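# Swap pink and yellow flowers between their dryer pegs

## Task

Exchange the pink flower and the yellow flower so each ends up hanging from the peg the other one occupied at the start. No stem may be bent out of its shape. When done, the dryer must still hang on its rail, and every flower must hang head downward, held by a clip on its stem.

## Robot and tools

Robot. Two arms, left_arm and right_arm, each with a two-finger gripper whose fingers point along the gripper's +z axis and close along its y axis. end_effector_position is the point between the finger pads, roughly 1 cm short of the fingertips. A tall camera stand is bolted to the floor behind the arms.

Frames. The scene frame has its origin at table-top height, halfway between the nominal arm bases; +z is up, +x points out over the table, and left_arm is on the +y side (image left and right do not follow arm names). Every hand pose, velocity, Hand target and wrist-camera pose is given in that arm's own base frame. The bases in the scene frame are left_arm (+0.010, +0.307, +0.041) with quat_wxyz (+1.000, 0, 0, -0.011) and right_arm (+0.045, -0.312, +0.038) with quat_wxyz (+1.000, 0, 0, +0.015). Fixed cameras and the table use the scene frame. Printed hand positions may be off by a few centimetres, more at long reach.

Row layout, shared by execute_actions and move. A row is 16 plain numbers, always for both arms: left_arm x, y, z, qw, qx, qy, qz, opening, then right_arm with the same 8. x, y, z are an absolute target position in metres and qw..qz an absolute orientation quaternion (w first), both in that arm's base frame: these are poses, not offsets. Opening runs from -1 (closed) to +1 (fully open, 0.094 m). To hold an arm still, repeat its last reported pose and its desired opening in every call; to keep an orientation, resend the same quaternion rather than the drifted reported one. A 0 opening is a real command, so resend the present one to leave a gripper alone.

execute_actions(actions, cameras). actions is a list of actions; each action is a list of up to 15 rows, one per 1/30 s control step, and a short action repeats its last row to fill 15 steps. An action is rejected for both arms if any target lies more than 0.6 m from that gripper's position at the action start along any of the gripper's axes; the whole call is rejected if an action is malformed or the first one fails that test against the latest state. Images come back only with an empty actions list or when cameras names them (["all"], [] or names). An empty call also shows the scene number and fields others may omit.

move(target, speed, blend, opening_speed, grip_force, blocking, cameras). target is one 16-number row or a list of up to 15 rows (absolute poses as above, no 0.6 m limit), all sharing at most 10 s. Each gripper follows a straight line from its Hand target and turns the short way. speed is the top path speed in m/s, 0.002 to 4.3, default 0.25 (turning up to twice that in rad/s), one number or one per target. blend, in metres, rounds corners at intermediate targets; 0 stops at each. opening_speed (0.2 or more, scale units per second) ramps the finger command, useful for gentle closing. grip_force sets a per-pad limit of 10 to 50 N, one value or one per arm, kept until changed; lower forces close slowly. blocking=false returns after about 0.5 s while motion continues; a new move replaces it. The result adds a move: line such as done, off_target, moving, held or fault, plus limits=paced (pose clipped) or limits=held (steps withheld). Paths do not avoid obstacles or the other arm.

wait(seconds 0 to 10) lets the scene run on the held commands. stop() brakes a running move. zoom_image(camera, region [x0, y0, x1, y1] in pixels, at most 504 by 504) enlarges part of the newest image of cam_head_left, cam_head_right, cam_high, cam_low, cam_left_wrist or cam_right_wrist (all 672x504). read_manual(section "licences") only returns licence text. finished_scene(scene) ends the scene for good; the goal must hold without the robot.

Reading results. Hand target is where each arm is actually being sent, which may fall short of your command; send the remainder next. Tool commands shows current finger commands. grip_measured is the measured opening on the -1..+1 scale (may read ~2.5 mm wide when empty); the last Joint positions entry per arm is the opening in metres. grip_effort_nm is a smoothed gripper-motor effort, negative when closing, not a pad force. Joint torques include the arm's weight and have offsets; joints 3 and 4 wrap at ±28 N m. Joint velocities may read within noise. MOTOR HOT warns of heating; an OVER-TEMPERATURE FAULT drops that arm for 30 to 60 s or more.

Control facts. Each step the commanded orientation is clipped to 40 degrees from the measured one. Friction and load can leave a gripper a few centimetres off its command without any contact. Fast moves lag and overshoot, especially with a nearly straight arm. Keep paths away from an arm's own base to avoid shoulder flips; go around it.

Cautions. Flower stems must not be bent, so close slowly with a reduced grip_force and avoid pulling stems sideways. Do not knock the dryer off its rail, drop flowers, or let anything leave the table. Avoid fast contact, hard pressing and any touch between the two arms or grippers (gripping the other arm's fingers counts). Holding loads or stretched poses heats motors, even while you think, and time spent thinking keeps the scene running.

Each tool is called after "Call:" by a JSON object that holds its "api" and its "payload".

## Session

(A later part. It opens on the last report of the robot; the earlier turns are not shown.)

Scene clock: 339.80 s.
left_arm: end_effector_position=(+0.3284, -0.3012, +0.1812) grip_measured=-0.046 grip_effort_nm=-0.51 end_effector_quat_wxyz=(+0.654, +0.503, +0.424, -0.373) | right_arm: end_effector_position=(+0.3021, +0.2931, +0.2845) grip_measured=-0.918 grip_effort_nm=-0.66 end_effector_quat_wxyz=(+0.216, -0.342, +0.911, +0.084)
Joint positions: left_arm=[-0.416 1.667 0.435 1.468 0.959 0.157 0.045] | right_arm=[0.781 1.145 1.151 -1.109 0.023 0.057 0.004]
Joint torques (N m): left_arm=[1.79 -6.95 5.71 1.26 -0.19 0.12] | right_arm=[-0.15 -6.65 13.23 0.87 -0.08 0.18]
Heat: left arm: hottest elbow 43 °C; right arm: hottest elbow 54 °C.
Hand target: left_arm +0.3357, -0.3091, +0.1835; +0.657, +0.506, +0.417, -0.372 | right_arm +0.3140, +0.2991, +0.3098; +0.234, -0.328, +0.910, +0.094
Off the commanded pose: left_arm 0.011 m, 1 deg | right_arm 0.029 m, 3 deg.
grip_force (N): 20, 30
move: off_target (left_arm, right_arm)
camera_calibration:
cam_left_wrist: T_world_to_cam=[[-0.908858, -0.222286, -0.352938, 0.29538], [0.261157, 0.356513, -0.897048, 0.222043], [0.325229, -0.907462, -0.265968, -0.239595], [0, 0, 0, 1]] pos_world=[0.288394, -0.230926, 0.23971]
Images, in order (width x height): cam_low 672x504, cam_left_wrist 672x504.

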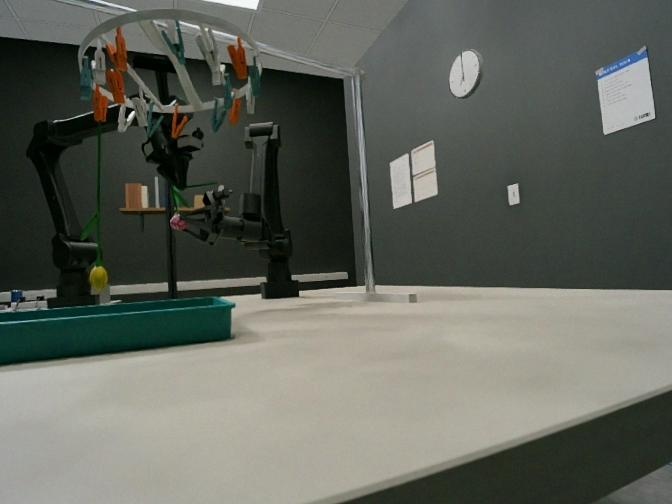

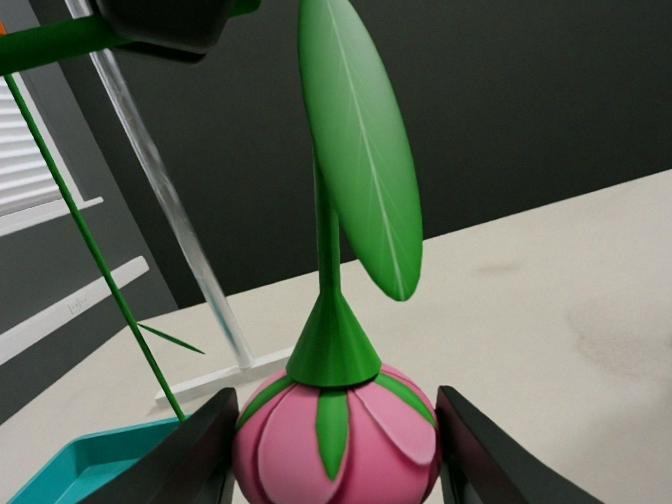

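Call:
{"api": "execute_actions", "payload": {"actions": []}}

Scene clock: 357.83 s.
left_arm: end_effector_position=(+0.3284, -0.3012, +0.1812) grip_measured=-0.046 grip_effort_nm=-0.51 end_effector_quat_wxyz=(+0.654, +0.503, +0.424, -0.373) | right_arm: end_effector_position=(+0.3021, +0.2931, +0.2845) grip_measured=-0.918 grip_effort_nm=-0.66 end_effector_quat_wxyz=(+0.216, -0.342, +0.911, +0.084)
Joint positions: left_arm=[-0.416 1.667 0.435 1.468 0.959 0.157 0.045] | right_arm=[0.781 1.145 1.151 -1.109 0.023 0.057 0.004]
Joint velocities: within noise
Joint torques (N m): left_arm=[1.79 -6.95 5.7 1.28 -0.19 0.13] | right_arm=[-0.09 -6.71 13.23 0.84 -0.08 0.18]
Heat: left arm: hottest elbow 43 °C; right arm: hottest elbow 55 °C.
Hand target: left_arm +0.3357, -0.3091, +0.1835; +0.657, +0.506, +0.417, -0.372 | right_arm +0.3140, +0.2991, +0.3098; +0.234, -0.328, +0.910, +0.094
Tool commands: left_gripper/opening=-0.3 right_gripper/opening=-1.0
Off the commanded pose: left_arm 0.011 m, 1 deg | right_arm 0.029 m, 3 deg.
grip_force (N): 20, 30
camera_calibration:
cam_left_wrist: T_world_to_cam=[[-0.908858, -0.222286, -0.352938, 0.29538], [0.261157, 0.356513, -0.897048, 0.222043], [0.325229, -0.907462, -0.265968, -0.239595], [0, 0, 0, 1]] pos_world=[0.288394, -0.230926, 0.23971]
cam_right_wrist: T_world_to_cam=[[0.666912, -0.745108, -0.00655851, 0.0177352], [-0.744698, -0.666192, -0.0401651, 0.471967], [0.0255581, 0.0316707, -0.999172, 0.356102], [0, 0, 0, 1]] pos_world=[0.330544, 0.316357, 0.37488]

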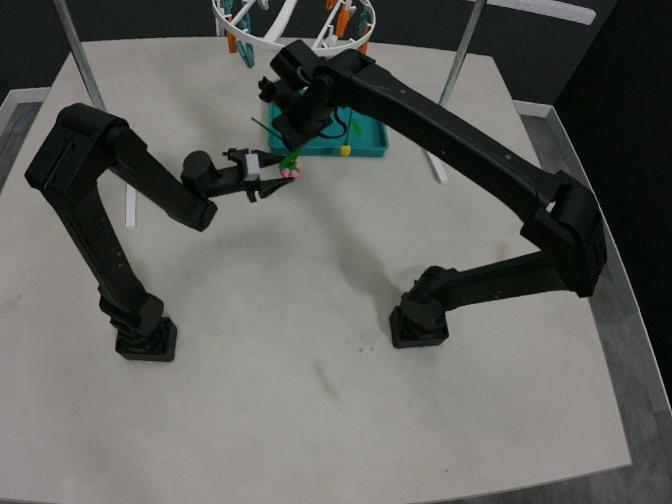

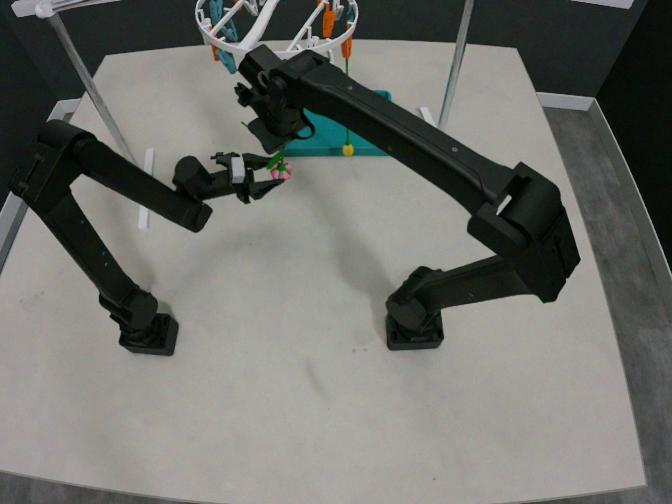

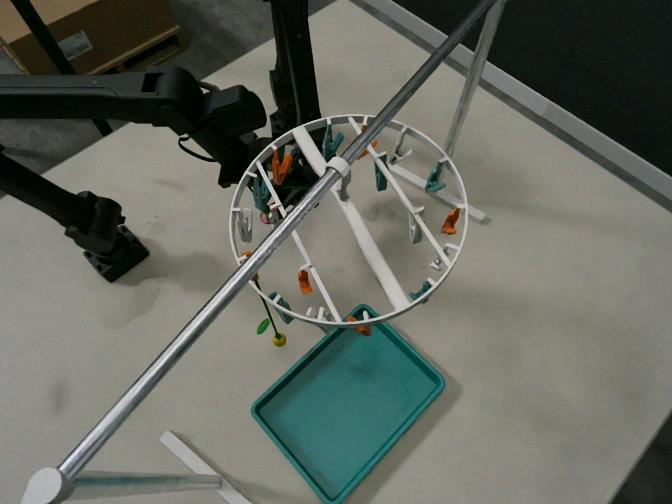

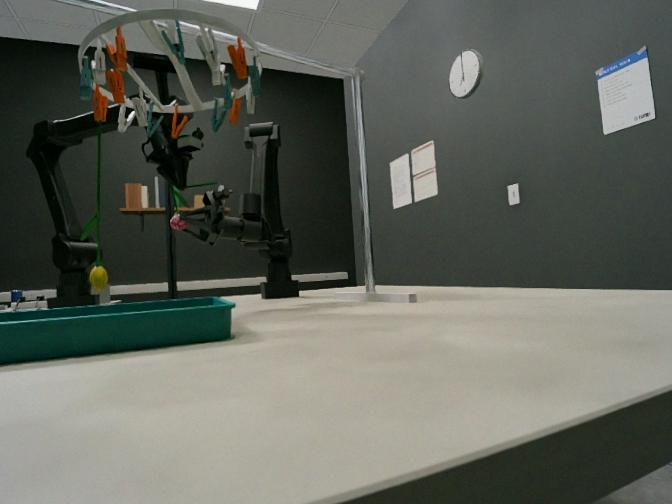

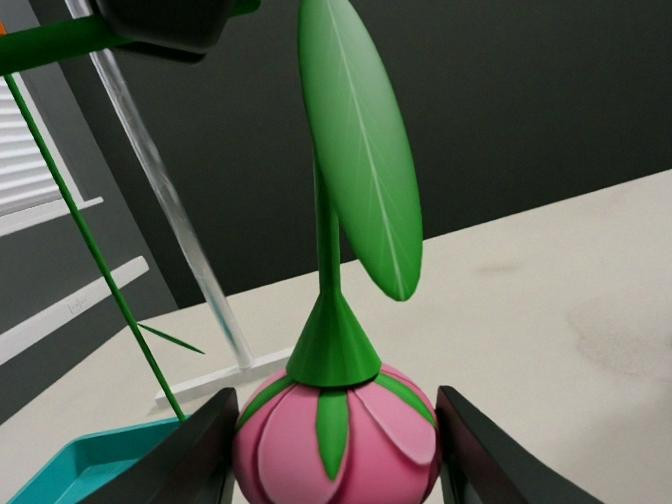

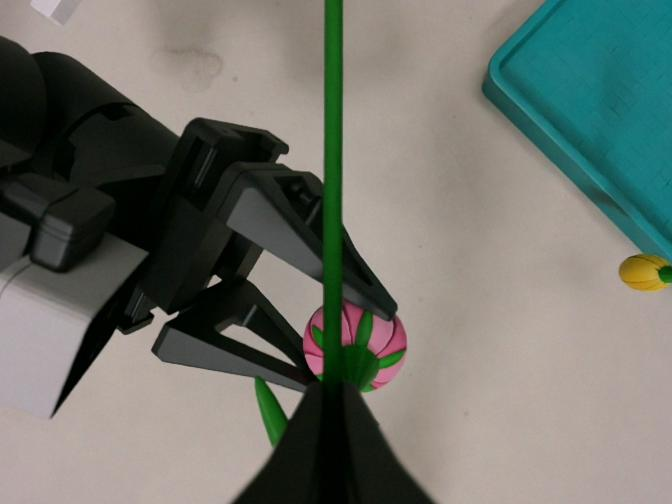

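Call:
{"api": "move", "payload": {"target": [[0.336, -0.3094, 0.1833, 0.6568, 0.5063, 0.4174, -0.3717, -0.3, 0.318, 0.300, 0.355, 0.3795, -0.3042, 0.8598, 0.1543, -1.0], [0.336, -0.3094, 0.1833, 0.6568, 0.5063, 0.4174, -0.3717, -0.3, 0.318, 0.300, 0.395, 0.6021, -0.2472, 0.7111, 0.2653, -1.0]], "speed": 0.1, "blend": 0.02, "cameras": ["all"]}}

Scene clock: 371.47 s.
left_arm: end_effector_position=(+0.3343, -0.3056, +0.1883) grip_measured=-0.046 grip_effort_nm=-0.51 end_effector_quat_wxyz=(+0.662, +0.504, +0.415, -0.369) | right_arm: end_effector_position=(+0.3170, +0.3052, +0.3706) grip_measured=-0.919 grip_effort_nm=-0.66 end_effector_quat_wxyz=(+0.579, -0.265, +0.729, +0.252)
Joint positions: left_arm=[-0.421 1.667 0.458 1.468 0.954 0.161 0.045] | right_arm=[0.773 0.831 0.739 -0.113 0.014 0.065 0.004]
Joint torques (N m): left_arm=[2.2 -7.12 4.31 1.24 -0.03 0.09] | right_arm=[-0.32 -4.95 10.03 3.66 -0.06 0.19]
Heat: left arm: hottest elbow 42 °C; right arm: hottest elbow 56 °C.
Hand target: left_arm +0.3360, -0.3093, +0.1834; +0.657, +0.506, +0.417, -0.372 | right_arm +0.3174, +0.2996, +0.3948; +0.602, -0.248, +0.711, +0.265
Off the commanded pose: left_arm 0.006 m, 1 deg | right_arm 0.025 m, 4 deg.
grip_force (N): 20, 30
move: off_target (right_arm)
camera_calibration:
cam_left_wrist: T_world_to_cam=[[-0.900028, -0.226165, -0.372556, 0.301837], [0.282599, 0.34792, -0.893918, 0.21796], [0.331793, -0.909836, -0.249224, -0.249676], [0, 0, 0, 1]] pos_world=[0.292908, -0.234732, 0.245065]
cam_right_wrist: T_world_to_cam=[[0.683077, -0.728404, -0.0532249, 0.0243931], [-0.460709, -0.373198, -0.805277, 0.598688], [0.566704, 0.574587, -0.590505, -0.0473813], [0, 0, 0, 1]] pos_world=[0.28601, 0.268422, 0.455429]

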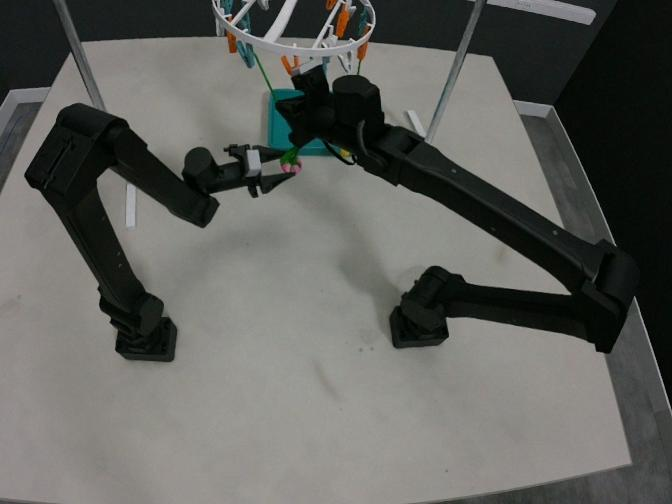

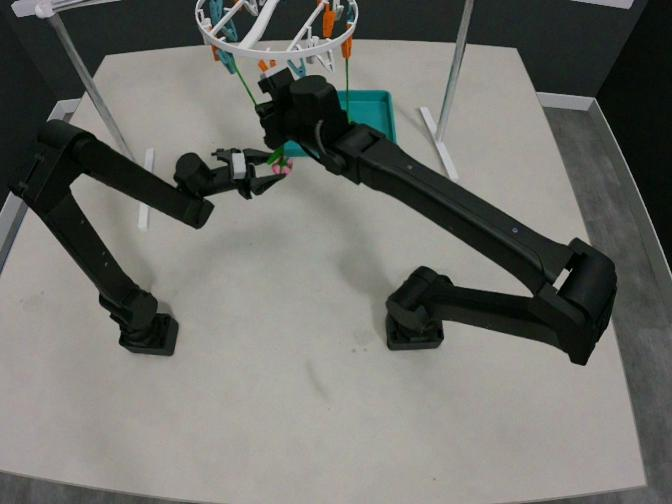

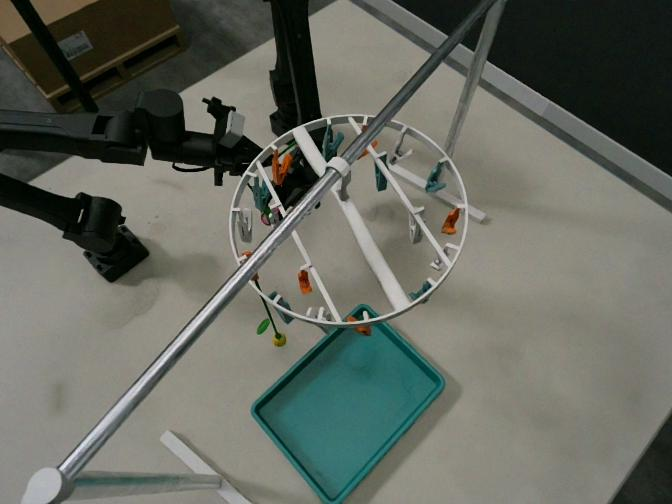

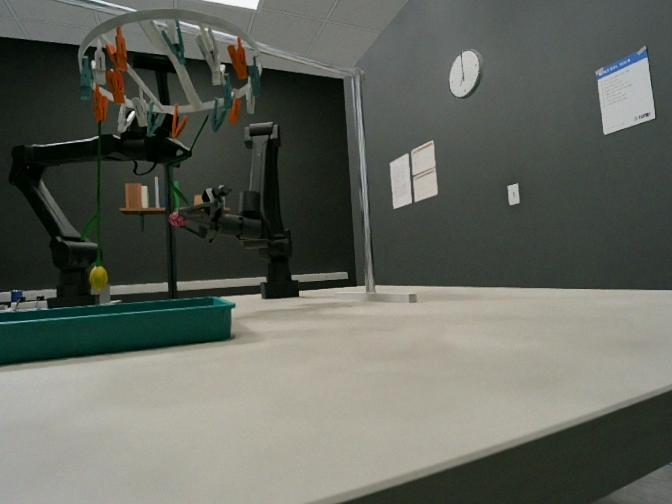

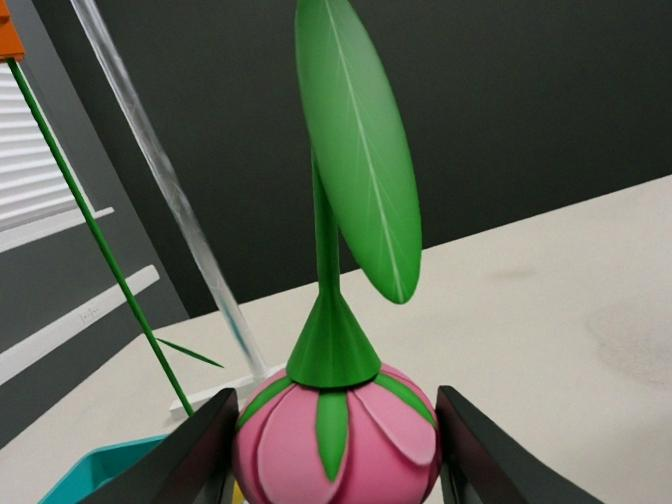

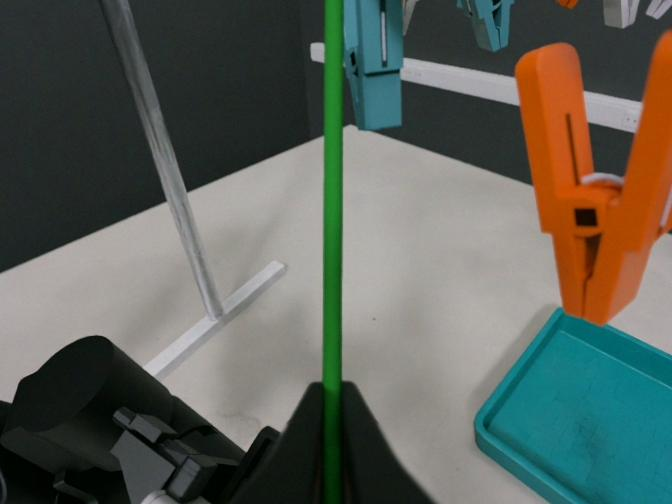

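Call:
{"api": "move", "payload": {"target": [0.336, -0.3094, 0.1833, 0.6568, 0.5063, 0.4174, -0.3717, -0.3, 0.3085, 0.288, 0.42, 0.7968, -0.1762, 0.5076, 0.2766, -1.0], "speed": 0.08, "cameras": ["cam_low", "cam_left_wrist", "cam_right_wrist", "cam_high"]}}

Call:
{"api": "zoom_image", "payload": {"camera": "cam_low", "region": [130, 60, 290, 260]}}

Scene clock: 382.30 s.
left_arm: end_effector_position=(+0.3358, -0.3053, +0.1886) grip_measured=-0.046 grip_effort_nm=-0.51 end_effector_quat_wxyz=(+0.658, +0.495, +0.424, -0.377) | right_arm: end_effector_position=(+0.3121, +0.2901, +0.4002) grip_measured=-0.919 grip_effort_nm=-0.67 end_effector_quat_wxyz=(+0.779, -0.183, +0.532, +0.277)
Joint positions: left_arm=[-0.421 1.667 0.458 1.468 0.945 0.131 0.045] | right_arm=[0.797 0.938 0.485 0.832 0.116 -0.036 0.004]
Joint torques (N m): left_arm=[2.08 -7.06 4.34 1.36 0.31 0.4] | right_arm=[1.03 -3.84 9.4 3.49 0.21 -0.16]
Heat: left arm: hottest elbow 42 °C; right arm: hottest elbow 55 °C.
Hand target: left_arm +0.3360, -0.3093, +0.1834; +0.657, +0.506, +0.417, -0.372 | right_arm +0.3083, +0.2876, +0.4196; +0.796, -0.176, +0.508, +0.277
Off the commanded pose: left_arm 0.007 m, 2 deg | right_arm 0.020 m, 3 deg.
grip_force (N): 20, 30
move: off_target (right_arm)
camera_calibration:
cam_left_wrist: T_world_to_cam=[[-0.909687, -0.232901, -0.34384, 0.299152], [0.254245, 0.34233, -0.904527, 0.227546], [0.328372, -0.910257, -0.252199, -0.248193], [0, 0, 0, 1]] pos_world=[0.295782, -0.234142, 0.246088]
cam_right_wrist: T_world_to_cam=[[0.62759, -0.778544, 0.000678661, 0.0286562], [-0.0399125, -0.0330443, -0.998657, 0.461944], [0.77752, 0.62672, -0.0518119, -0.31483], [0, 0, 0, 1]] pos_world=[0.24524, 0.234885, 0.444992]
Images, in order (width x height): cam_high 672x504, cam_low 672x504, cam_left_wrist 672x504, cam_right_wrist 672x504.

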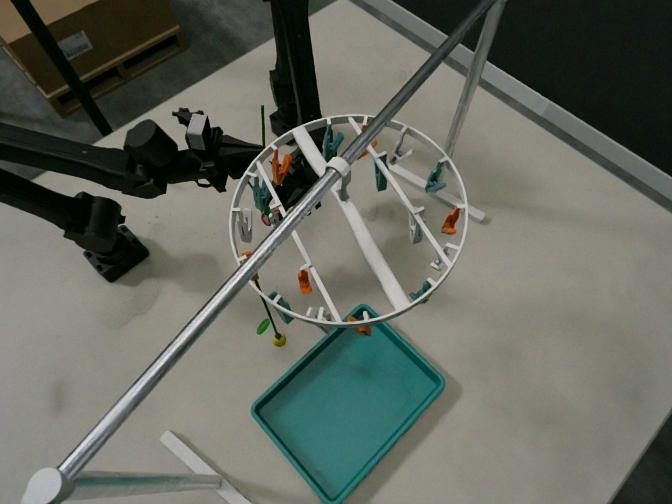

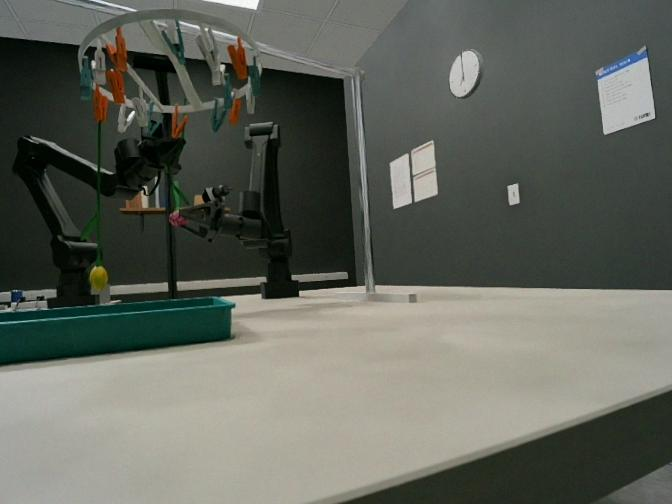

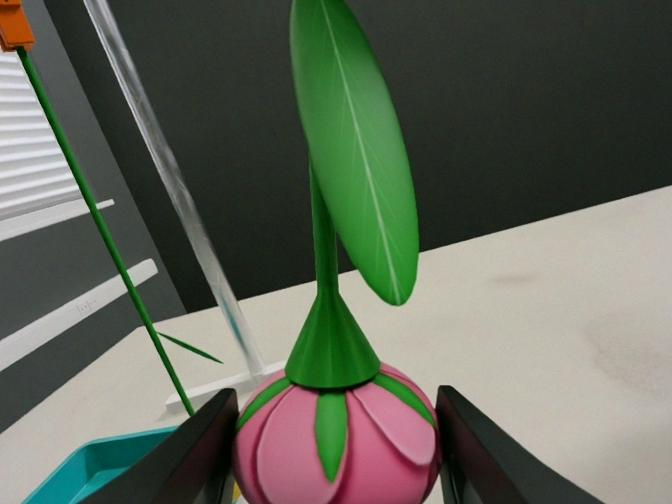

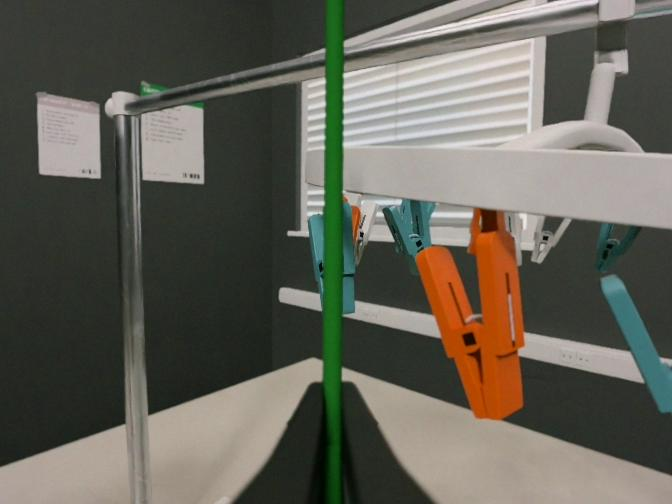

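Scaled by 2.520 from the camera's 672x504 image, which has a finer 960x720 frame.

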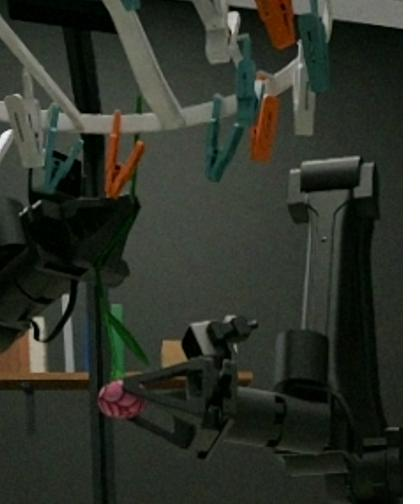

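Call:
{"api": "zoom_image", "payload": {"camera": "cam_low", "region": [155, 110, 215, 235]}}

Call:
{"api": "zoom_image", "payload": {"camera": "cam_high", "region": [200, 90, 340, 250]}}

Scaled by 4.032 from the camera's 672x504 image, which has a finer 960x720 frame.

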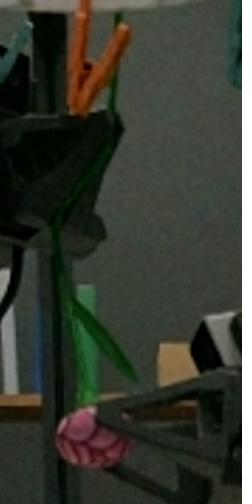

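Scaled by 3.150 from the camera's 672x504 image, which has a finer 960x720 frame.

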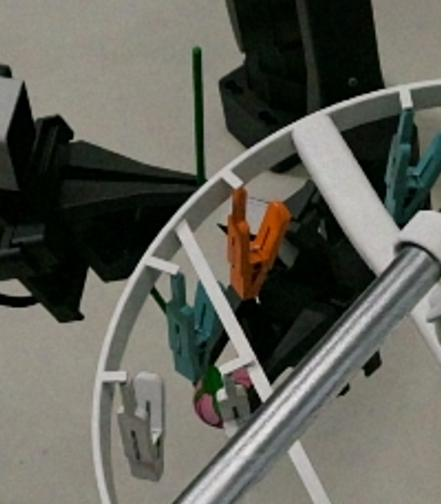

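Call:
{"api": "move", "payload": {"target": [0.336, -0.3094, 0.1833, 0.6568, 0.5063, 0.4174, -0.3717, -0.3, 0.3065, 0.2855, 0.436, 0.7968, -0.1762, 0.5076, 0.2766, -1.0], "speed": 0.06, "cameras": ["cam_low", "cam_left_wrist", "cam_right_wrist"]}}

Call:
{"api": "zoom_image", "payload": {"camera": "cam_low", "region": [155, 110, 215, 235]}}

Scene clock: 390.93 s.
left_arm: end_effector_position=(+0.3358, -0.3053, +0.1886) grip_measured=-0.046 grip_effort_nm=-0.51 end_effector_quat_wxyz=(+0.658, +0.495, +0.424, -0.377) | right_arm: end_effector_position=(+0.3105, +0.2884, +0.4004) grip_measured=-0.919 grip_effort_nm=-0.66 end_effector_quat_wxyz=(+0.776, -0.185, +0.537, +0.275)
Joint positions: left_arm=[-0.421 1.667 0.458 1.468 0.945 0.13 0.045] | right_arm=[0.797 0.919 0.485 0.8 0.116 -0.037 0.004]
Joint torques (N m): left_arm=[2.14 -7.06 4.33 1.36 0.3 0.41] | right_arm=[0.97 -5.25 11.26 2.14 0.17 -0.16]
Heat: left arm: hottest elbow 41 °C; right arm: hottest elbow 53 °C.
Hand target: left_arm +0.3359, -0.3093, +0.1834; +0.657, +0.506, +0.417, -0.372 | right_arm +0.3056, +0.2844, +0.4354; +0.797, -0.176, +0.508, +0.277
Off the commanded pose: left_arm 0.007 m, 2 deg | right_arm 0.036 m, 4 deg.
grip_force (N): 20, 30
move: off_target (right_arm)
camera_calibration:
cam_left_wrist: T_world_to_cam=[[-0.909923, -0.232492, -0.343492, 0.299232], [0.254066, 0.342181, -0.904634, 0.227591], [0.327857, -0.910417, -0.25229, -0.248055], [0, 0, 0, 1]] pos_world=[0.295782, -0.234142, 0.246088]
cam_right_wrist: T_world_to_cam=[[0.626891, -0.779099, 0.00352391, 0.0275196], [-0.0484813, -0.0435233, -0.997875, 0.46745], [0.777597, 0.625389, -0.065056, -0.307011], [0, 0, 0, 1]] pos_world=[0.244142, 0.233787, 0.446387]
Images, in order (width x height): cam_low 672x504, cam_left_wrist 672x504, cam_right_wrist 672x504.

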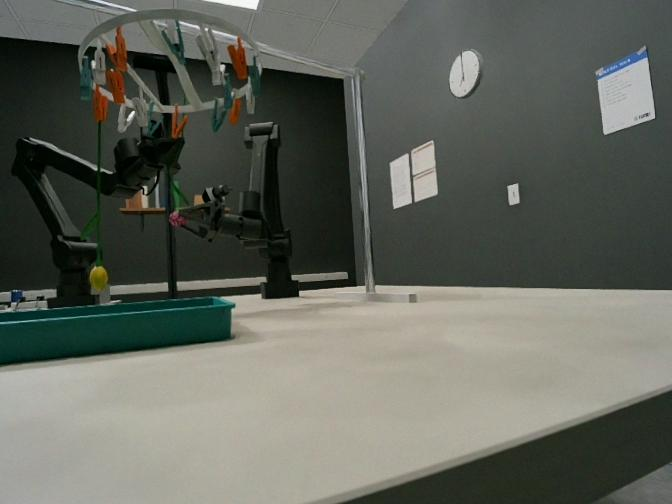

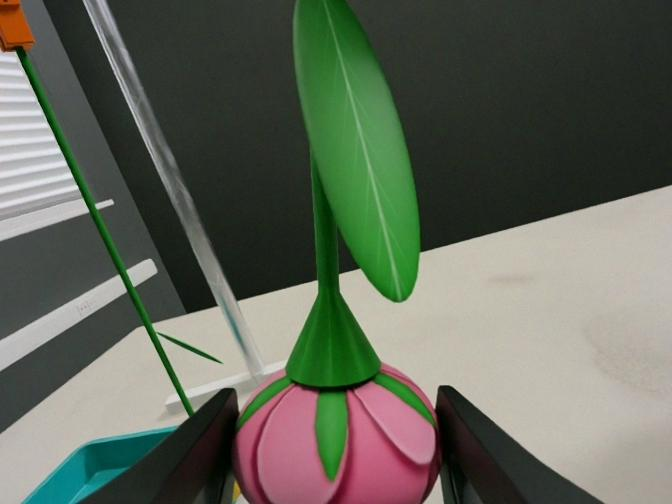

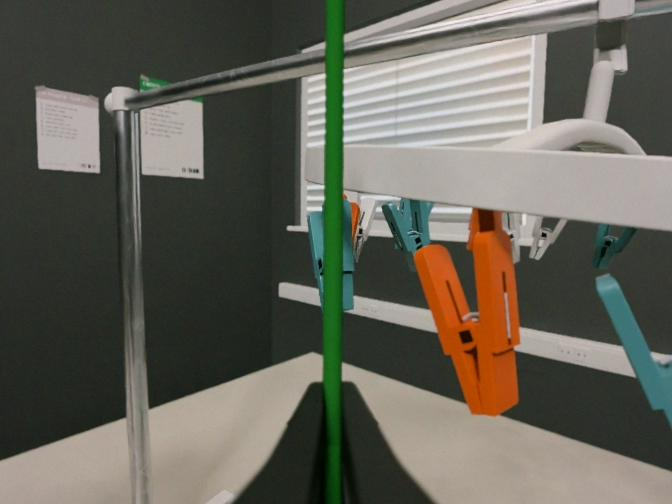

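Scaled by 4.032 from the camera's 672x504 image, which has a finer 960x720 frame.

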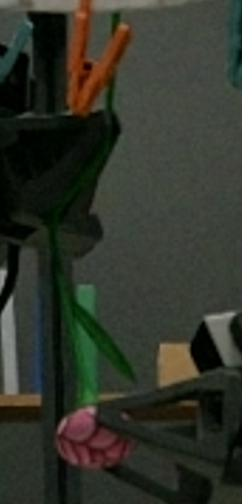

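Call:
{"api": "move", "payload": {"target": [0.336, -0.3094, 0.1833, 0.6568, 0.5063, 0.4174, -0.3717, -0.3, 0.303, 0.283, 0.452, 0.7968, -0.1762, 0.5076, 0.2766, -1.0], "speed": 0.06, "cameras": ["cam_low"]}}

Call:
{"api": "zoom_image", "payload": {"camera": "cam_low", "region": [155, 110, 215, 235]}}

Scene clock: 394.67 s.
left_arm: end_effector_position=(+0.3352, -0.3055, +0.1885) grip_measured=-0.046 grip_effort_nm=-0.51 end_effector_quat_wxyz=(+0.659, +0.498, +0.421, -0.374) | right_arm: end_effector_position=(+0.3072, +0.2843, +0.4011) grip_measured=-0.919 grip_effort_nm=-0.66 end_effector_quat_wxyz=(+0.770, -0.189, +0.546, +0.270)
Joint positions: left_arm=[-0.421 1.667 0.458 1.468 0.948 0.141 0.045] | right_arm=[0.797 0.879 0.485 0.734 0.119 -0.038 0.004]
Joint torques (N m): left_arm=[2.14 -7.06 4.33 1.31 0.17 0.32] | right_arm=[1.14 -5.19 13.09 2.28 0.14 -0.14]
Heat: left arm: hottest elbow 41 °C; right arm: hottest elbow 53 °C.
Hand target: left_arm +0.3359, -0.3093, +0.1834; +0.657, +0.506, +0.417, -0.372 | right_arm +0.3009, +0.2806, +0.4507; +0.797, -0.176, +0.508, +0.277
Off the commanded pose: left_arm 0.007 m, 1 deg | right_arm 0.051 m, 6 deg.
grip_force (N): 20, 30
move: off_target (right_arm)
Images, in order (width x height): cam_low 672x504.

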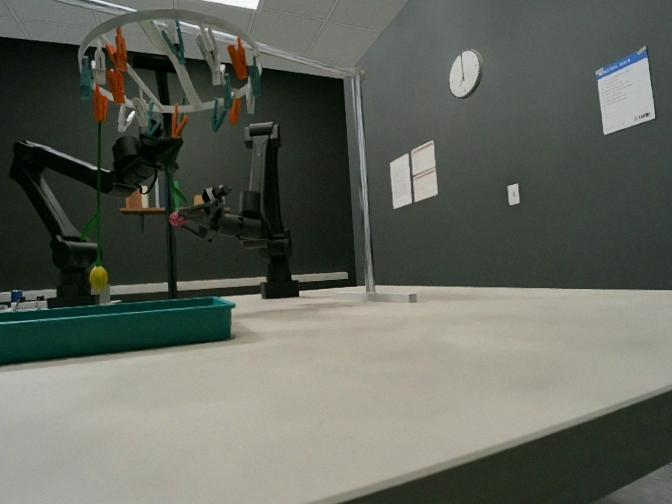

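Scaled by 4.032 from the camera's 672x504 image, which has a finer 960x720 frame.

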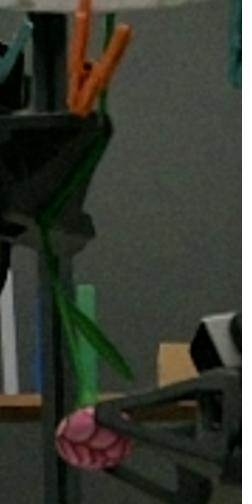

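Call:
{"api": "move", "payload": {"target": [0.336, -0.3094, 0.1833, 0.6568, 0.5063, 0.4174, -0.3717, -0.3, 0.306, 0.286, 0.466, 0.8132, -0.1647, 0.4745, 0.2822, -1.0], "speed": 0.06, "cameras": ["cam_low"]}}

Call:
{"api": "zoom_image", "payload": {"camera": "cam_low", "region": [155, 110, 215, 235]}}

Scene clock: 414.30 s.
left_arm: end_effector_position=(+0.3369, -0.3060, +0.1901) grip_measured=-0.046 grip_effort_nm=-0.51 end_effector_quat_wxyz=(+0.660, +0.497, +0.421, -0.374) | right_arm: end_effector_position=(+0.3082, +0.2859, +0.4064) grip_measured=-0.919 grip_effort_nm=-0.66 end_effector_quat_wxyz=(+0.782, -0.184, +0.529, +0.274)
Joint positions: left_arm=[-0.421 1.667 0.463 1.468 0.947 0.136 0.045] | right_arm=[0.797 0.91 0.485 0.81 0.117 -0.045 0.004]
Joint torques (N m): left_arm=[2.14 -7.18 4.01 1.32 0.24 0.35] | right_arm=[0.79 -3.96 13.78 3.67 0 -0.16]
Heat: left arm: hottest elbow 41 °C; right arm: hottest elbow 52 °C.
Hand target: left_arm +0.3359, -0.3092, +0.1834; +0.657, +0.506, +0.417, -0.372 | right_arm +0.3027, +0.2825, +0.4636; +0.816, -0.165, +0.477, +0.283
Off the commanded pose: left_arm 0.008 m, 1 deg | right_arm 0.060 m, 8 deg.
grip_force (N): 20, 30
move: off_target (right_arm)
Images, in order (width x height): cam_low 672x504.

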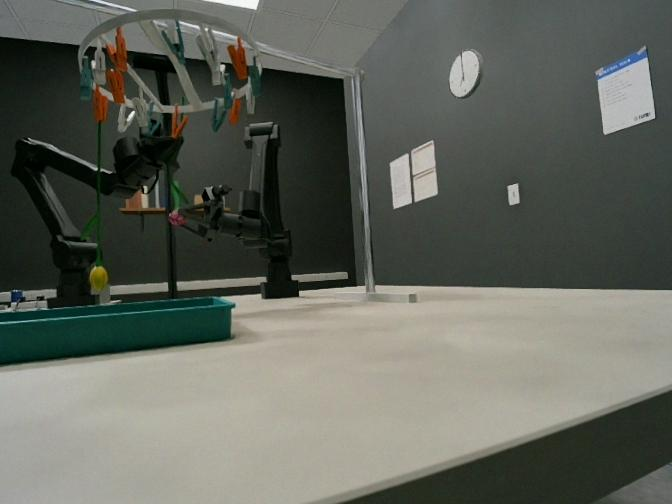

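Scaled by 4.032 from the camera's 672x504 image, which has a finer 960x720 frame.

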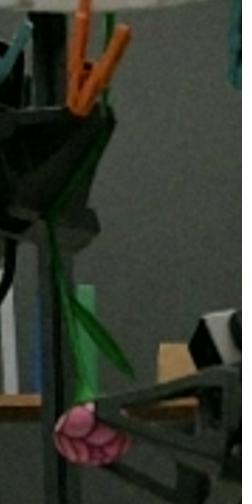

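Call:
{"api": "move", "payload": {"target": [[0.336, -0.3094, 0.1833, 0.6568, 0.5063, 0.4174, -0.3717, -0.3, 0.308, 0.287, 0.44, 0.7968, -0.1762, 0.5076, 0.2766, -1.0], [0.336, -0.3094, 0.1833, 0.6568, 0.5063, 0.4174, -0.3717, 0.5, 0.308, 0.287, 0.44, 0.7968, -0.1762, 0.5076, 0.2766, -1.0]], "speed": 0.1, "opening_speed": 0.6, "cameras": ["cam_low", "cam_left_wrist"]}}

Call:
{"api": "zoom_image", "payload": {"camera": "cam_low", "region": [155, 110, 215, 235]}}

Scene clock: 433.37 s.
left_arm: end_effector_position=(+0.3360, -0.3063, +0.1894) grip_measured=+0.498 grip_effort_nm=0.06 end_effector_quat_wxyz=(+0.662, +0.503, +0.415, -0.370) | right_arm: end_effector_position=(+0.3076, +0.2849, +0.4063) grip_measured=-0.919 grip_effort_nm=-0.66 end_effector_quat_wxyz=(+0.780, -0.185, +0.532, +0.272)
Joint positions: left_arm=[-0.421 1.668 0.463 1.468 0.953 0.156 0.07] | right_arm=[0.797 0.9 0.485 0.793 0.118 -0.045 0.004]
Joint torques (N m): left_arm=[2.14 -7.24 3.99 1.24 0.02 0.13] | right_arm=[0.85 -3.37 12.18 1.95 0.07 -0.06]
Heat: left arm: hottest elbow 40 °C; right arm: hottest elbow 53 °C.
Hand target: left_arm +0.3359, -0.3093, +0.1833; +0.657, +0.506, +0.417, -0.372 | right_arm +0.3068, +0.2857, +0.4393; +0.797, -0.176, +0.508, +0.277
Off the commanded pose: left_arm 0.007 m, 1 deg | right_arm 0.034 m, 3 deg.
grip_force (N): 20, 30
move: off_target (right_arm)
camera_calibration:
cam_left_wrist: T_world_to_cam=[[-0.900184, -0.227572, -0.371321, 0.302998], [0.281775, 0.345768, -0.895012, 0.218462], [0.33207, -0.910305, -0.247131, -0.25118], [0, 0, 0, 1]] pos_world=[0.294606, -0.235234, 0.245961]
Images, in order (width x height): cam_low 672x504, cam_left_wrist 672x504.

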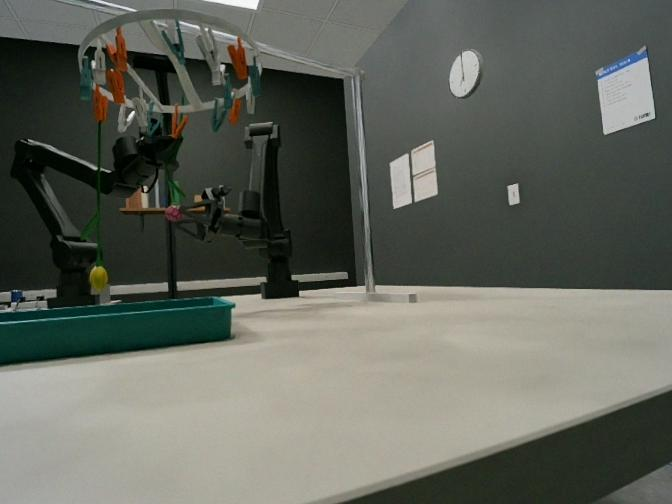

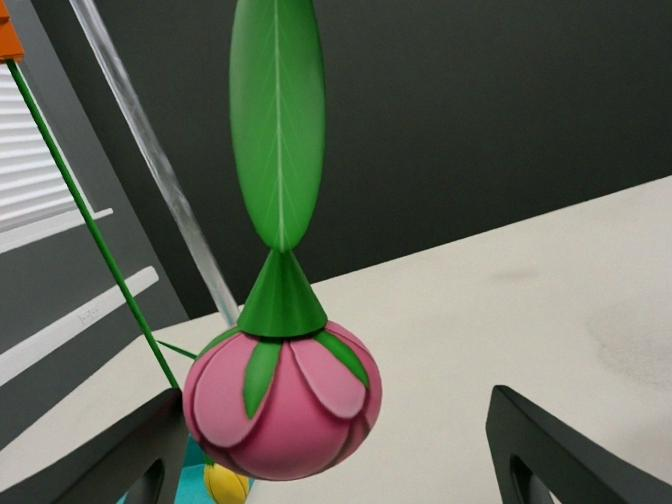

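Scaled by 4.032 from the camera's 672x504 image, which has a finer 960x720 frame.

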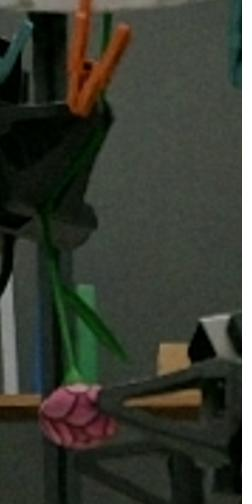

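Call:
{"api": "move", "payload": {"target": [[0.318, -0.2, 0.178, 0.6568, 0.5063, 0.4174, -0.3717, 0.5, 0.308, 0.287, 0.44, 0.7968, -0.1762, 0.5076, 0.2766, -1.0], [0.312, -0.165, 0.315, 0.5781, 0.4219, 0.5026, -0.4853, 0.5, 0.308, 0.287, 0.44, 0.7968, -0.1762, 0.5076, 0.2766, -1.0]], "speed": [0.2, 0.25], "blend": 0.03, "cameras": ["cam_low", "cam_left_wrist", "cam_head_left"]}}

Scene clock: 438.10 s.
left_arm: end_effector_position=(+0.2989, -0.1685, +0.2998) grip_measured=+0.498 grip_effort_nm=0.06 end_effector_quat_wxyz=(+0.565, +0.413, +0.514, -0.495) | right_arm: end_effector_position=(+0.3073, +0.2846, +0.4069) grip_measured=-0.919 grip_effort_nm=-0.66 end_effector_quat_wxyz=(+0.781, -0.184, +0.531, +0.273)
Joint positions: left_arm=[0.007 1.195 0.388 1.468 1.36 -0.694 0.07] | right_arm=[0.797 0.898 0.485 0.793 0.119 -0.045 0.004]
Joint torques (N m): left_arm=[3.43 -3.25 9.26 1.72 -0.22 -0.06] | right_arm=[0.91 -3.19 12.23 1.91 0.04 -0.07]
Heat: left arm: hottest elbow 41 °C; right arm: hottest elbow 53 °C.
Hand target: left_arm +0.3112, -0.1649, +0.3148; +0.578, +0.422, +0.504, -0.484 | right_arm +0.3068, +0.2856, +0.4394; +0.797, -0.176, +0.508, +0.277
Off the commanded pose: left_arm 0.020 m, 3 deg | right_arm 0.033 m, 3 deg.
grip_force (N): 20, 30
move: off_target (left_arm, right_arm)
camera_calibration:
cam_left_wrist: T_world_to_cam=[[-0.9841, -0.175195, 0.0292338, 0.255824], [-0.0801531, 0.291159, -0.953311, 0.396584], [0.158504, -0.940496, -0.300572, -0.0233143], [0, 0, 0, 1]] pos_world=[0.287239, -0.0925767, 0.363581]
Images, in order (width x height): cam_head_left 672x504, cam_low 672x504, cam_left_wrist 672x504.

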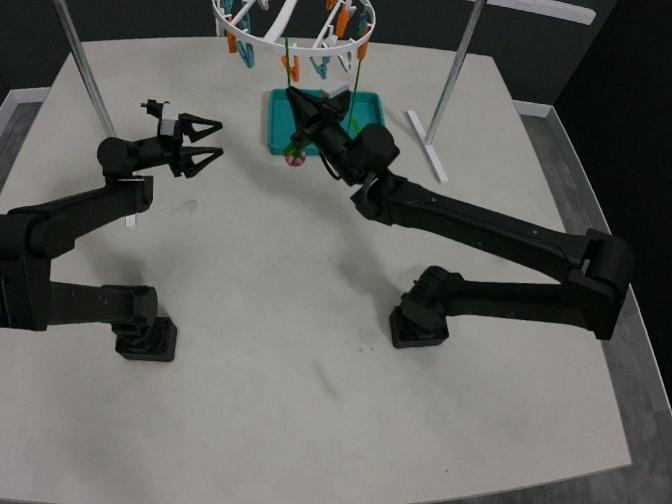

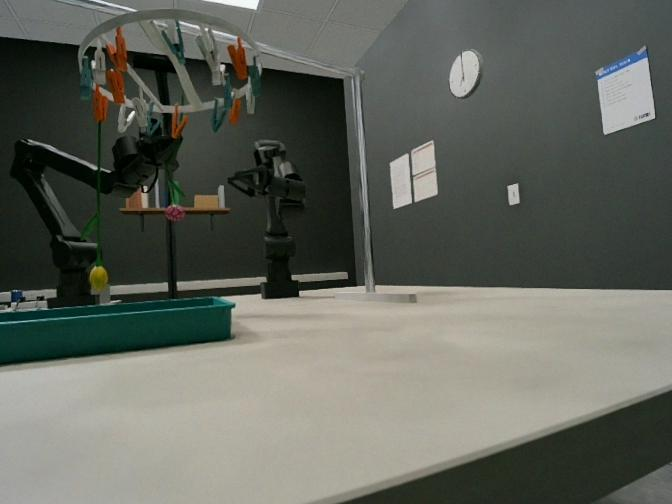

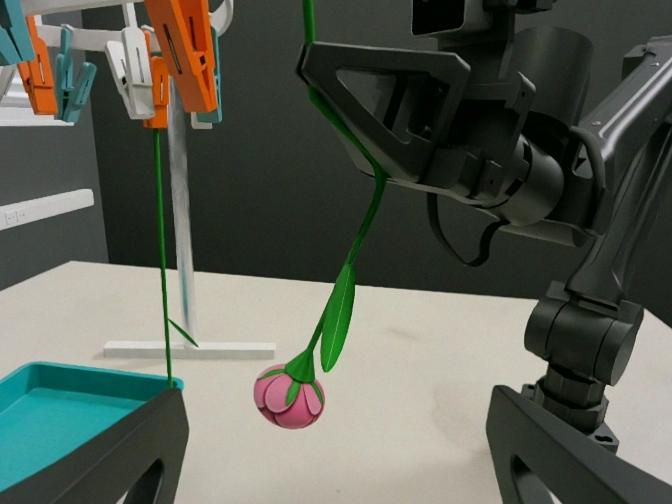

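Call:
{"api": "zoom_image", "payload": {"camera": "cam_left_wrist", "region": [220, 20, 470, 440]}}

Scaled by 1.200 from the camera's 672x504 image, which has a finer 960x720 frame.

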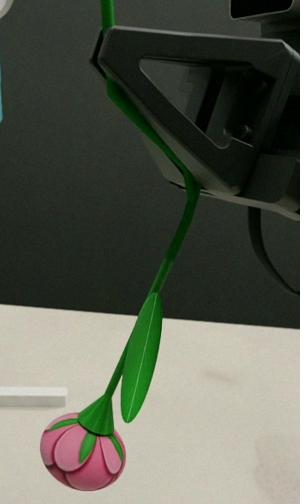

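Call:
{"api": "move", "payload": {"target": [[0.341, -0.213, 0.203, 0.6663, 0.5172, 0.4039, -0.3545, 0.5, 0.308, 0.287, 0.44, 0.7968, -0.1762, 0.5076, 0.2766, -1.0], [0.356, -0.3075, 0.2145, 0.6663, 0.5172, 0.4039, -0.3545, 0.5, 0.308, 0.287, 0.44, 0.7968, -0.1762, 0.5076, 0.2766, -1.0]], "speed": [0.25, 0.12], "blend": 0.02, "cameras": ["cam_left_wrist", "cam_low"]}}

Scene clock: 542.63 s.
left_arm: end_effector_position=(+0.3476, -0.2998, +0.2020) grip_measured=+0.498 grip_effort_nm=0.06 end_effector_quat_wxyz=(+0.657, +0.513, +0.420, -0.361) | right_arm: end_effector_position=(+0.3073, +0.2845, +0.4071) grip_measured=-0.919 grip_effort_nm=-0.66 end_effector_quat_wxyz=(+0.781, -0.184, +0.531, +0.273)
Joint positions: left_arm=[-0.389 1.6 0.486 1.337 0.987 0.195 0.07] | right_arm=[0.797 0.898 0.485 0.793 0.119 -0.045 0.004]
Joint torques (N m): left_arm=[1.85 -8.41 6.91 1.28 -0.19 0.14] | right_arm=[0.85 -3.14 12.21 1.95 0.05 -0.08]
Heat: left arm: hottest elbow 53 °C; right arm: hottest elbow 53 °C.
Hand target: left_arm +0.3554, -0.3071, +0.2146; +0.666, +0.517, +0.404, -0.355 | right_arm +0.3068, +0.2856, +0.4394; +0.797, -0.176, +0.508, +0.277
Off the commanded pose: left_arm 0.017 m, 2 deg | right_arm 0.033 m, 3 deg.
grip_force (N): 20, 30
move: off_target (left_arm, right_arm)
camera_calibration:
cam_left_wrist: T_world_to_cam=[[-0.897313, -0.22021, -0.38254, 0.323089], [0.284713, 0.373508, -0.882853, 0.229117], [0.337295, -0.90111, -0.272457, -0.239917], [0, 0, 0, 1]] pos_world=[0.305602, -0.230621, 0.260505]
Images, in order (width x height): cam_low 672x504, cam_left_wrist 672x504.

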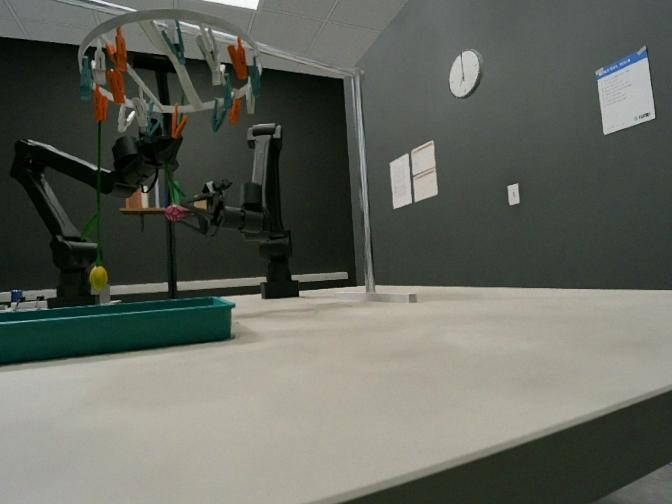

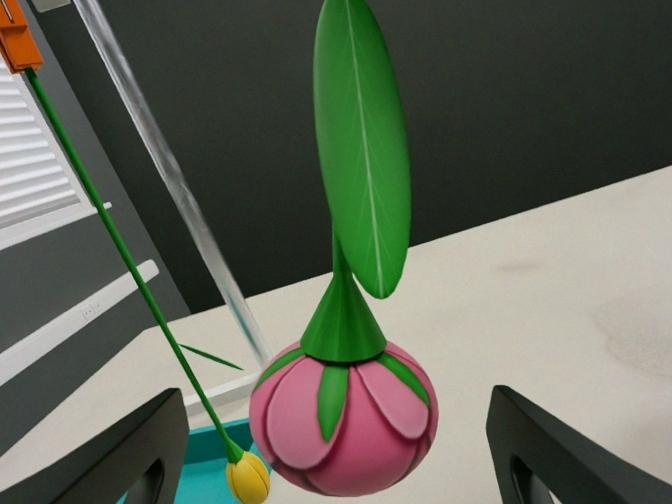

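Call:
{"api": "move", "payload": {"target": [[0.3575, -0.3145, 0.2215, 0.6663, 0.5172, 0.4039, -0.3545, 0.5, 0.308, 0.287, 0.44, 0.7968, -0.1762, 0.5076, 0.2766, -1.0], [0.3575, -0.3145, 0.2215, 0.6663, 0.5172, 0.4039, -0.3545, -0.35, 0.308, 0.287, 0.43, 0.7968, -0.1762, 0.5076, 0.2766, -1.0]], "speed": 0.1, "grip_force": [28, 30], "cameras": ["cam_left_wrist"]}}

Scene clock: 548.63 s.
left_arm: end_effector_position=(+0.3507, -0.3059, +0.2027) grip_measured=-0.062 grip_effort_nm=-0.59 end_effector_quat_wxyz=(+0.653, +0.512, +0.425, -0.361) | right_arm: end_effector_position=(+0.3066, +0.2838, +0.4106) grip_measured=-0.919 grip_effort_nm=-0.66 end_effector_quat_wxyz=(+0.786, -0.181, +0.524, +0.275)
Joint positions: left_arm=[-0.403 1.595 0.499 1.3 0.971 0.203 0.044] | right_arm=[0.797 0.903 0.485 0.817 0.119 -0.045 0.004]
Joint torques (N m): left_arm=[1.73 -9.52 7.12 1.25 -0.18 0.13] | right_arm=[0.73 -1.9 10.86 2.47 0.04 -0.07]
Heat: left arm: hottest elbow 52 °C; right arm: hottest elbow 53 °C.
Hand target: left_arm +0.3567, -0.3139, +0.2217; +0.666, +0.517, +0.404, -0.355 | right_arm +0.3075, +0.2864, +0.4297; +0.797, -0.176, +0.508, +0.277
Off the commanded pose: left_arm 0.022 m, 3 deg | right_arm 0.020 m, 2 deg.
grip_force (N): 28, 30
move: off_target (left_arm, right_arm); target 2's new opening was sent with left_arm's hand 0.022 m and 3 deg from that target
camera_calibration:
cam_left_wrist: T_world_to_cam=[[-0.901077, -0.220299, -0.373534, 0.324222], [0.273659, 0.379332, -0.883866, 0.23697], [0.336408, -0.898652, -0.28152, -0.243427], [0, 0, 0, 1]] pos_world=[0.309191, -0.237221, 0.262028]
Images, in order (width x height): cam_left_wrist 672x504.

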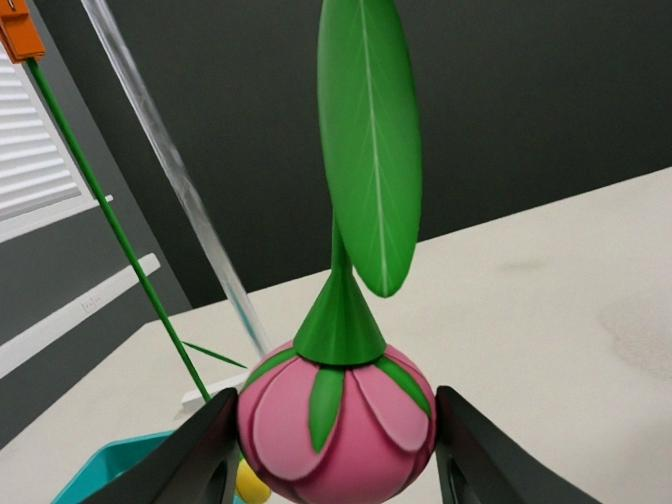

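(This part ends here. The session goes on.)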